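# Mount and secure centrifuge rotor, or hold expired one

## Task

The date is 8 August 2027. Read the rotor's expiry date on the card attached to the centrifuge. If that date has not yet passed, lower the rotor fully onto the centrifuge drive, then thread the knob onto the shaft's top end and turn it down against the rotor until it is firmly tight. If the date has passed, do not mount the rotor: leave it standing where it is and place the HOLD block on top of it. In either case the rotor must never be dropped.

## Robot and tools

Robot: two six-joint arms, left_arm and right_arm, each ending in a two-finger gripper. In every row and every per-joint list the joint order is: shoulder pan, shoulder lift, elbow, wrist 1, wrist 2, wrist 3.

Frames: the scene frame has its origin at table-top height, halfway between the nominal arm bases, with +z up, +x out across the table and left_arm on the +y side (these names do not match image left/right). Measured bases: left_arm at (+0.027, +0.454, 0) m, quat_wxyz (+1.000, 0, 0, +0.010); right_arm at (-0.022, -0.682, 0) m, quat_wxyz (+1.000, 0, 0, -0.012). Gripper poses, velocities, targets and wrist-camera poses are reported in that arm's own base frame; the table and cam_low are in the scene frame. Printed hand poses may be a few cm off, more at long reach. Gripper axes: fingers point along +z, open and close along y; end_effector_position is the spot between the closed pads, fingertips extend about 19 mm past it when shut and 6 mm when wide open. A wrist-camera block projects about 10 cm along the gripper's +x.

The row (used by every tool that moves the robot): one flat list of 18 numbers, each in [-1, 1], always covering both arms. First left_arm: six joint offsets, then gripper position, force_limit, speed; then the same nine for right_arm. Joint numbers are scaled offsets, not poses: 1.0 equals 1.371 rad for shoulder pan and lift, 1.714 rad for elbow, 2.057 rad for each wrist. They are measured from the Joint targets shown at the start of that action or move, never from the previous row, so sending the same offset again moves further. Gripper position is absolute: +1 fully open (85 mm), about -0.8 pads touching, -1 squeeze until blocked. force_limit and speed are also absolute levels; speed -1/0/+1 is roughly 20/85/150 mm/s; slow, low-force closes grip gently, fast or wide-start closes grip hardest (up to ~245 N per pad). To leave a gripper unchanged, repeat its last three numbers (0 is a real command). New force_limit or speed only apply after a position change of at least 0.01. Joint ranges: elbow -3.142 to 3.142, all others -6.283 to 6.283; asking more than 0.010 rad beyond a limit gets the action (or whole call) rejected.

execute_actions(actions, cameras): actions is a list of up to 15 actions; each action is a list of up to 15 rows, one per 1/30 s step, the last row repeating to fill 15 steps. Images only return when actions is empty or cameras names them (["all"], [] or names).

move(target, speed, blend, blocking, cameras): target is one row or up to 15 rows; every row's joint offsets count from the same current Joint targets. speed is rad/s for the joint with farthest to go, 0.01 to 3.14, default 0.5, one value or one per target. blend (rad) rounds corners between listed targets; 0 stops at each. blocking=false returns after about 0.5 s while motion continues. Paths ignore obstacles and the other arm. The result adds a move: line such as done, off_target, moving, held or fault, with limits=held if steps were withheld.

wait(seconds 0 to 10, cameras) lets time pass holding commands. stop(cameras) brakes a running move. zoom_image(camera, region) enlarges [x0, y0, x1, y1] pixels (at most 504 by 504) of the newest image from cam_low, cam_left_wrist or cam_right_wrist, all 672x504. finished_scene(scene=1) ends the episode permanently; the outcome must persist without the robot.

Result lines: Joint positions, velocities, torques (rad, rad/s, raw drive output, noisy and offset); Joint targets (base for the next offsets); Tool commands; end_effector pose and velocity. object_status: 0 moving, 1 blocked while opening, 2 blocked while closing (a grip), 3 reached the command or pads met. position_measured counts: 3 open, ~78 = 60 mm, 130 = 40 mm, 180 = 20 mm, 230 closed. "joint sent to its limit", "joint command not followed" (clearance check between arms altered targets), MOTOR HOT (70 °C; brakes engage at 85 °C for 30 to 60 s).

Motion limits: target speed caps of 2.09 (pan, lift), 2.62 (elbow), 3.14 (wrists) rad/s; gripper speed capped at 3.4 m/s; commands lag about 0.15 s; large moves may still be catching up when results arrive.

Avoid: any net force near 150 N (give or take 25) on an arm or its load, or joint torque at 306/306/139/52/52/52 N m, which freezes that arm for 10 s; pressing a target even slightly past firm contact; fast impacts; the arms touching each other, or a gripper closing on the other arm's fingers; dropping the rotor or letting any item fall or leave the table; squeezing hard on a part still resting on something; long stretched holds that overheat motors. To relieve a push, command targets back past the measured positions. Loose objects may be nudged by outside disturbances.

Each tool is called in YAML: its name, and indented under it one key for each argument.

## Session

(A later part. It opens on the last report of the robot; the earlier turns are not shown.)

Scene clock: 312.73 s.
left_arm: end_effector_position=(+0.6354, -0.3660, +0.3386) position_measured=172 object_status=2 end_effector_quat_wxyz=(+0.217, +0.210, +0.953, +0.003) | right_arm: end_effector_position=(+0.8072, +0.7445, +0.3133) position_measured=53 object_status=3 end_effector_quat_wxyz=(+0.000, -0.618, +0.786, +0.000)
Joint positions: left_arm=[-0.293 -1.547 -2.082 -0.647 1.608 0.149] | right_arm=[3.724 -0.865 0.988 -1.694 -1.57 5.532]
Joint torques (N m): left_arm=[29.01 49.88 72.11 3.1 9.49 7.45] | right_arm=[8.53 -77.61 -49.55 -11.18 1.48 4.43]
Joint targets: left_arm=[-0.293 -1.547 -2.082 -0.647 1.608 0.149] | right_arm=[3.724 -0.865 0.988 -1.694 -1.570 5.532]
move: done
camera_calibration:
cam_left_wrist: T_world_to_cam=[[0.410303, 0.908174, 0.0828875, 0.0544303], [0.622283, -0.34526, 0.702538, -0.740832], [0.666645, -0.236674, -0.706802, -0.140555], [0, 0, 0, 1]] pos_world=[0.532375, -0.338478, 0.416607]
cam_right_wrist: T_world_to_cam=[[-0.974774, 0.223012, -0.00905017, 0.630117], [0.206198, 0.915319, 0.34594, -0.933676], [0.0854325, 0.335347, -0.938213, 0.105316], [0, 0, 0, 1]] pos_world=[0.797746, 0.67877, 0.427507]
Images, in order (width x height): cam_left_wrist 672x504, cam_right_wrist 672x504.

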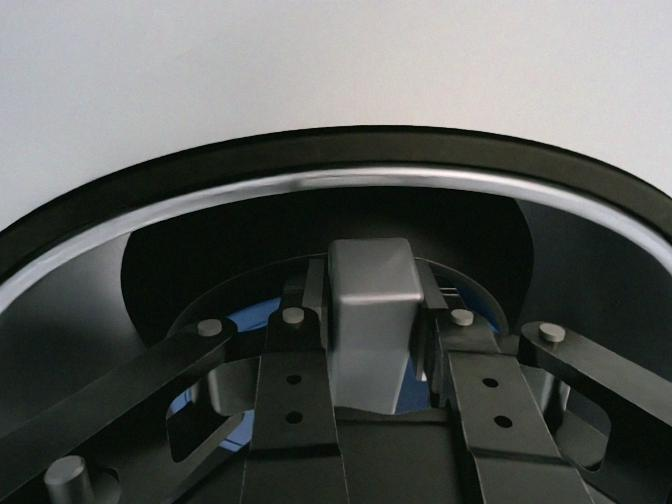

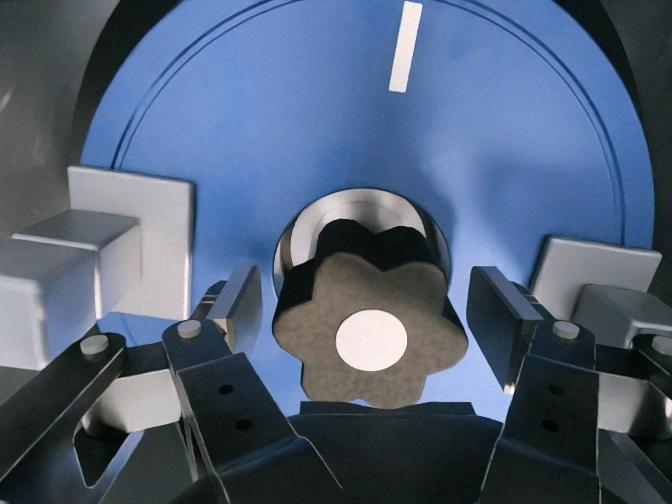

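move:
  target:
    - [0, 0, 0, 0, 0, 0, -0.968627, 0.498039, -1, 0, 0, 0, 0, 0, -0.1782, 0.6, 0.3, -1]
    - [0, 0, 0, 0, 0, 0, -0.968627, 0.498039, -1, 0, 0, 0, 0, 0, -0.1782, -1.0, 0.3, -1]
  speed: 0.5
  cameras: ["cam_right_wrist"]

Scene clock: 316.37 s.
left_arm: end_effector_position=(+0.6354, -0.3660, +0.3386) position_measured=172 object_status=2 end_effector_quat_wxyz=(+0.217, +0.210, +0.953, +0.003) | right_arm: end_effector_position=(+0.8072, +0.7445, +0.3133) position_measured=109 object_status=0 end_effector_quat_wxyz=(+0.000, +0.751, -0.660, +0.000)
Joint positions: left_arm=[-0.293 -1.547 -2.082 -0.647 1.608 0.149] | right_arm=[3.724 -0.865 0.988 -1.694 -1.57 5.166]
Joint torques (N m): left_arm=[14.1 50.34 71.72 2.46 6.42 7.42] | right_arm=[3.53 -78.42 -46.19 -11.15 0.65 1.16]
Joint targets: left_arm=[-0.293 -1.547 -2.082 -0.647 1.608 0.149] | right_arm=[3.724 -0.865 0.988 -1.694 -1.570 5.166]
move: done
camera_calibration:
cam_right_wrist: T_world_to_cam=[[-0.989925, -0.141291, -0.00925236, 0.913547], [-0.135737, 0.928348, 0.346042, -0.667503], [-0.0403034, 0.343812, -0.938173, 0.20057], [0, 0, 0, 1]] pos_world=[0.821821, 0.679793, 0.427606]
Images, in order (width x height): cam_right_wrist 672x504.

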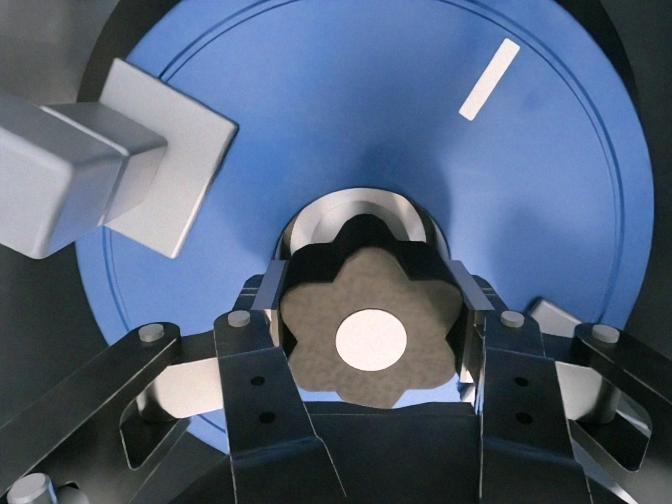

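move:
  target: [0, 0, 0, 0, 0, 0, -0.968627, 0.498039, -1, 0, 0, 0, 0, 0, 0.0146, -1.0, 0.3, -1]
  speed: 0.05
  cameras: []

Scene clock: 317.43 s.
left_arm: end_effector_position=(+0.6354, -0.3659, +0.3386) position_measured=172 object_status=2 end_effector_quat_wxyz=(+0.217, +0.210, +0.953, +0.003) | right_arm: end_effector_position=(+0.8072, +0.7445, +0.3133) position_measured=109 object_status=2 end_effector_quat_wxyz=(+0.000, +0.741, -0.671, +0.000)
Joint positions: left_arm=[-0.292 -1.547 -2.082 -0.647 1.608 0.149] | right_arm=[3.724 -0.865 0.988 -1.694 -1.57 5.195]
Joint torques (N m): left_arm=[-29.04 48.7 71.96 2.58 -1.94 6.17] | right_arm=[-4.2 -77.57 -38.08 -11.2 -0.56 16.45]
Joint targets: left_arm=[-0.293 -1.547 -2.082 -0.647 1.608 0.149] | right_arm=[3.724 -0.865 0.988 -1.694 -1.570 5.196]
move: done
No camera images: "cameras" was empty.

move:
  target: [0, 0, 0, 0, 0, 0, -0.968627, 0.498039, -1, 0, 0, 0, 0, 0, -0.0105, -1.0, 0.3, -1]
  speed: 0.05
  cameras: ["cam_right_wrist"]

Scene clock: 318.60 s.
left_arm: end_effector_position=(+0.6354, -0.3661, +0.3386) position_measured=172 object_status=2 end_effector_quat_wxyz=(+0.217, +0.210, +0.953, +0.002) | right_arm: end_effector_position=(+0.8072, +0.7445, +0.3133) position_measured=109 object_status=2 end_effector_quat_wxyz=(+0.000, +0.748, -0.663, +0.000)
Joint positions: left_arm=[-0.293 -1.547 -2.082 -0.647 1.608 0.149] | right_arm=[3.724 -0.865 0.988 -1.694 -1.57 5.174]
Joint torques (N m): left_arm=[-1.41 50.28 72.79 2.44 3.74 3.85] | right_arm=[-13.25 -77.86 -30.17 -11.38 -2.13 -0.51]
Joint targets: left_arm=[-0.293 -1.547 -2.082 -0.647 1.608 0.149] | right_arm=[3.724 -0.865 0.988 -1.694 -1.570 5.174]
move: done
camera_calibration:
cam_right_wrist: T_world_to_cam=[[-0.991123, -0.132628, -0.00924252, 0.908085], [-0.127609, 0.929505, 0.34603, -0.674825], [-0.0373022, 0.344138, -0.938178, 0.197834], [0, 0, 0, 1]] pos_world=[0.82129, 0.679609, 0.427507]
Images, in order (width x height): cam_right_wrist 672x504.

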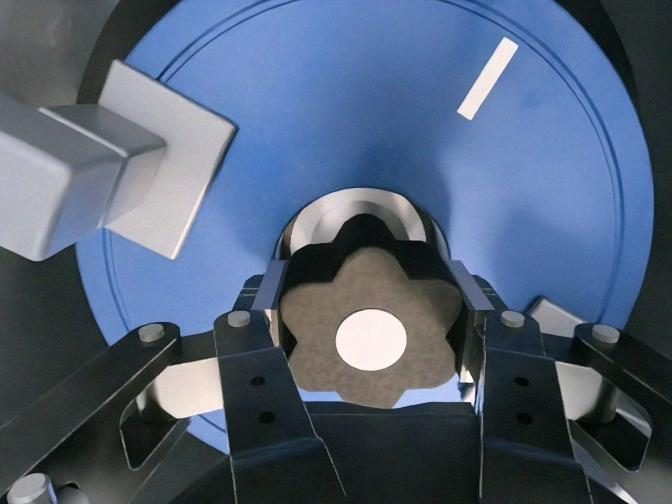

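move:
  target:
    - [0, 0, 0, 0, 0, 0, -0.968627, 0.498039, -1, 0, 0, 0, 0, 0, 0, 0.85, 0.3, -1]
    - [0, 0, 0, 0, 0, 0, -0.968627, 0.498039, -1, 0, 0.001319, -0.151968, 0.125749, 0, 0, 0.85, 0.3, -1]
  speed: [0.5, 0.2]
  cameras: ["cam_right_wrist", "cam_left_wrist"]

Scene clock: 323.73 s.
left_arm: end_effector_position=(+0.6354, -0.3660, +0.3386) position_measured=172 object_status=2 end_effector_quat_wxyz=(+0.217, +0.210, +0.953, +0.003) | right_arm: end_effector_position=(+0.8072, +0.7445, +0.4597) position_measured=22 object_status=3 end_effector_quat_wxyz=(+0.000, +0.748, -0.663, +0.000)
Joint positions: left_arm=[-0.293 -1.547 -2.082 -0.647 1.608 0.149] | right_arm=[3.724 -0.863 0.728 -1.436 -1.57 5.174]
Joint torques (N m): left_arm=[28.82 50.85 72.72 2.71 6.09 -0.47] | right_arm=[6.73 -77.73 -50.16 -1.8 -2.38 -0.08]
Joint targets: left_arm=[-0.293 -1.547 -2.082 -0.647 1.608 0.149] | right_arm=[3.724 -0.863 0.728 -1.435 -1.570 5.174]
move: done
camera_calibration:
cam_left_wrist: T_world_to_cam=[[0.410513, 0.908071, 0.0829789, 0.0542455], [0.622213, -0.345478, 0.702493, -0.74085], [0.666581, -0.236752, -0.706837, -0.140534], [0, 0, 0, 1]] pos_world=[0.532375, -0.338478, 0.416607]
cam_right_wrist: T_world_to_cam=[[-0.991092, -0.132862, -0.00921261, 0.909557], [-0.127822, 0.929505, 0.345952, -0.725299], [-0.0374007, 0.344048, -0.938207, 0.335436], [0, 0, 0, 1]] pos_world=[0.821291, 0.679608, 0.574007]
Images, in order (width x height): cam_left_wrist 672x504, cam_right_wrist 672x504.

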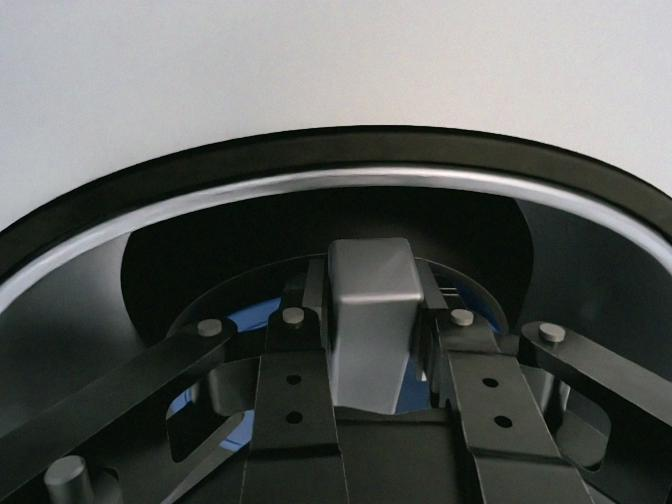

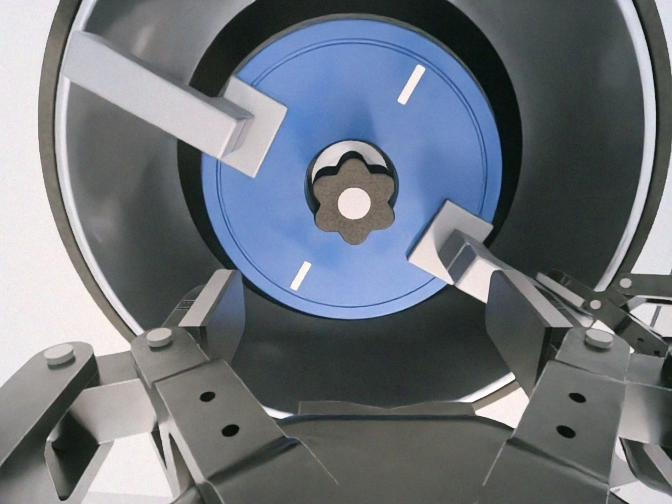

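zoom_image:
  camera: "cam_right_wrist"
  region: [290, 120, 420, 260]

zoom_image:
  camera: "cam_right_wrist"
  region: [180, 10, 520, 330]

Scaled by 3.600.

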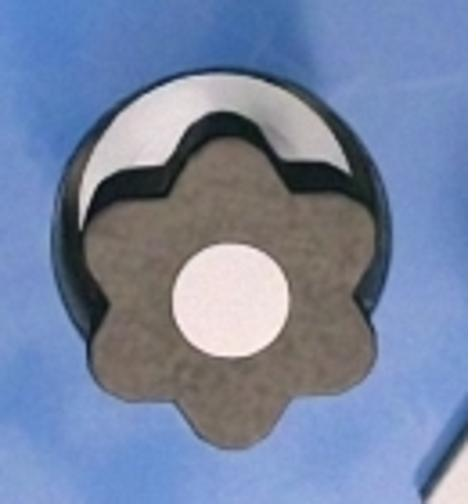

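Scaled by 1.482.

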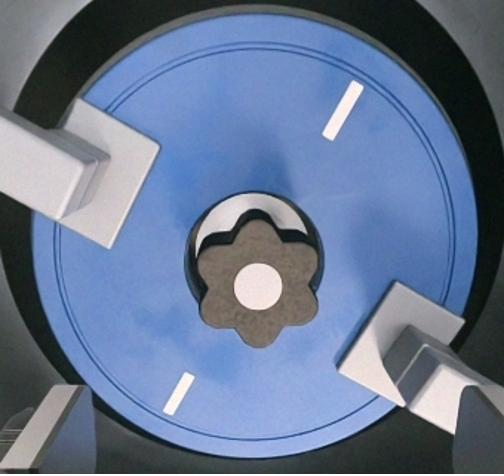

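move:
  target:
    - [0, 0, 0, 0, 0, 0, 0.15, 0.5, -1, 0, 0, 0, 0, 0, 0, 0.85, 0.3, -1]
    - [0, 0, 0, 0, 0, 0, 0.15, 0.5, -1, -0.37236, -0.59044, 0.63034, -0.13209, 0, 0, 0.85, 0.3, -1]
  speed: [0.5, 0.6]
  cameras: ["cam_left_wrist", "cam_low"]

Scene clock: 328.57 s.
left_arm: end_effector_position=(+0.6354, -0.3660, +0.3386) position_measured=110 object_status=3 end_effector_quat_wxyz=(+0.217, +0.210, +0.953, +0.003) | right_arm: end_effector_position=(+0.6071, +0.2219, +0.4503) position_measured=22 object_status=3 end_effector_quat_wxyz=(+0.001, -0.557, +0.831, +0.000)
Joint positions: left_arm=[-0.293 -1.547 -2.082 -0.647 1.608 0.149] | right_arm=[3.213 -1.673 1.808 -1.707 -1.57 5.174]
Joint torques (N m): left_arm=[0.09 49.52 72.91 2.91 -1.79 -0.57] | right_arm=[-15.02 -46.67 -32.36 -11.75 -2.16 -0.04]
Joint targets: left_arm=[-0.293 -1.547 -2.082 -0.647 1.608 0.149] | right_arm=[3.213 -1.673 1.808 -1.707 -1.570 5.174]
move: done
camera_calibration:
cam_left_wrist: T_world_to_cam=[[0.410513, 0.908071, 0.0829789, 0.0542455], [0.622213, -0.345478, 0.702493, -0.74085], [0.666581, -0.236752, -0.706837, -0.140534], [0, 0, 0, 1]] pos_world=[0.532375, -0.338478, 0.416607]
Images, in order (width x height): cam_low 672x504, cam_left_wrist 672x504.

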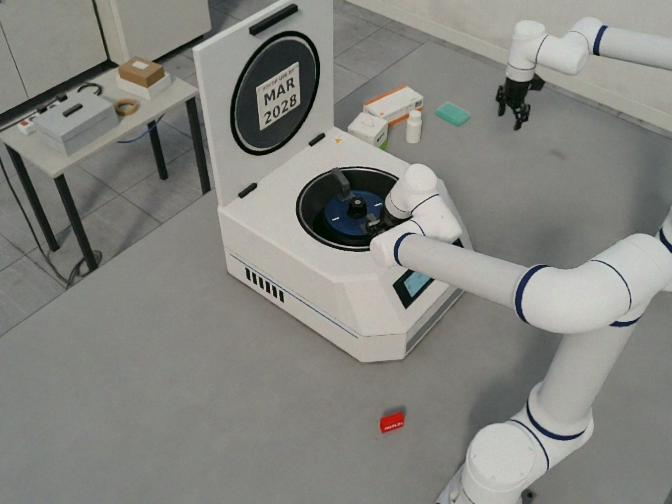

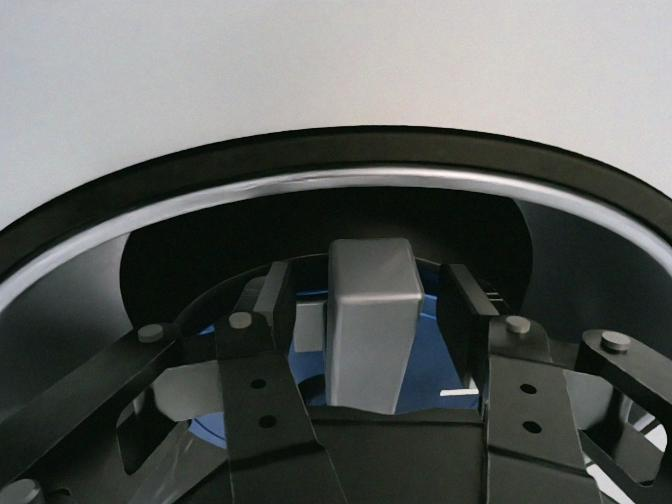

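move:
  target: [0, 0.057815, 0.091033, -0.114387, 0, 0, 0.15, 0.5, -1, 0, 0, 0, 0, 0, 0, 0.85, 0.3, -1]
  speed: 0.2
  cameras: ["cam_left_wrist"]

zoom_image:
  camera: "cam_left_wrist"
  region: [270, 150, 470, 350]

Scene clock: 330.40 s.
left_arm: end_effector_position=(+0.6353, -0.3660, +0.4604) position_measured=110 object_status=3 end_effector_quat_wxyz=(+0.217, +0.210, +0.953, +0.003) | right_arm: end_effector_position=(+0.6070, +0.2218, +0.4502) position_measured=22 object_status=3 end_effector_quat_wxyz=(+0.001, -0.557, +0.831, +0.000)
Joint positions: left_arm=[-0.293 -1.468 -1.926 -0.882 1.608 0.149] | right_arm=[3.213 -1.673 1.808 -1.707 -1.57 5.174]
Joint torques (N m): left_arm=[-1.62 68.33 92.63 2.31 -1.97 -0.95] | right_arm=[-14.55 -44.86 -32.38 -11.45 -2.36 0.25]
Joint targets: left_arm=[-0.293 -1.468 -1.926 -0.882 1.608 0.149] | right_arm=[3.213 -1.673 1.808 -1.707 -1.570 5.174]
move: done
camera_calibration:
cam_left_wrist: T_world_to_cam=[[0.410503, 0.908076, 0.0829798, 0.0442274], [0.622169, -0.345454, 0.702543, -0.826285], [0.666628, -0.236769, -0.706786, -0.0543653], [0, 0, 0, 1]] pos_world=[0.532175, -0.338478, 0.538407]
Images, in order (width x height): cam_left_wrist 672x504.

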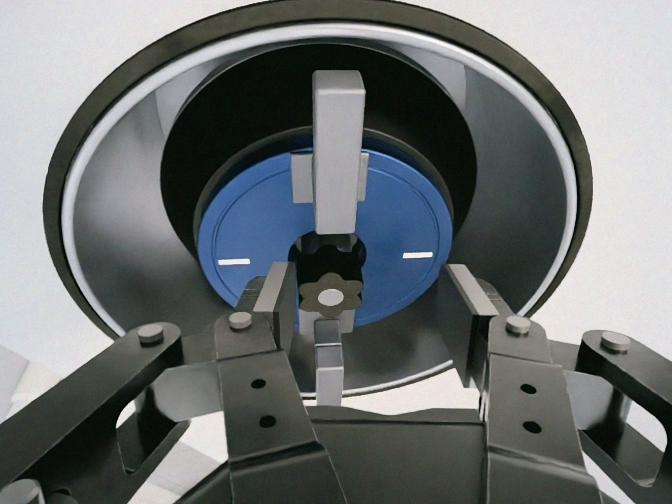

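Scaled by 2.520.

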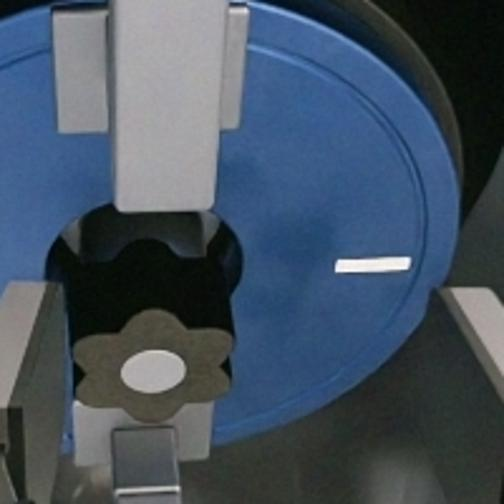

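zoom_image:
  camera: "cam_left_wrist"
  region: [280, 215, 380, 315]

Scaled by 5.040.

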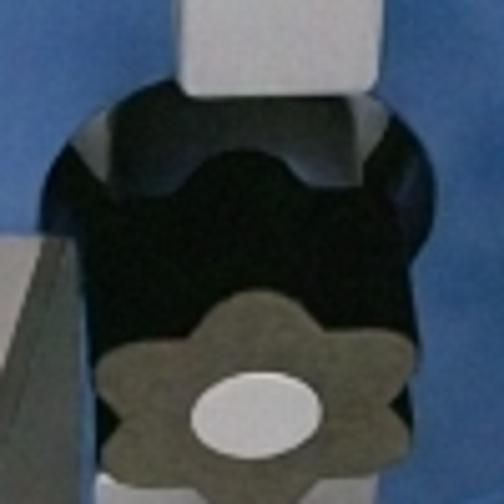

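finished_scene:

The scene is finished: the task was done.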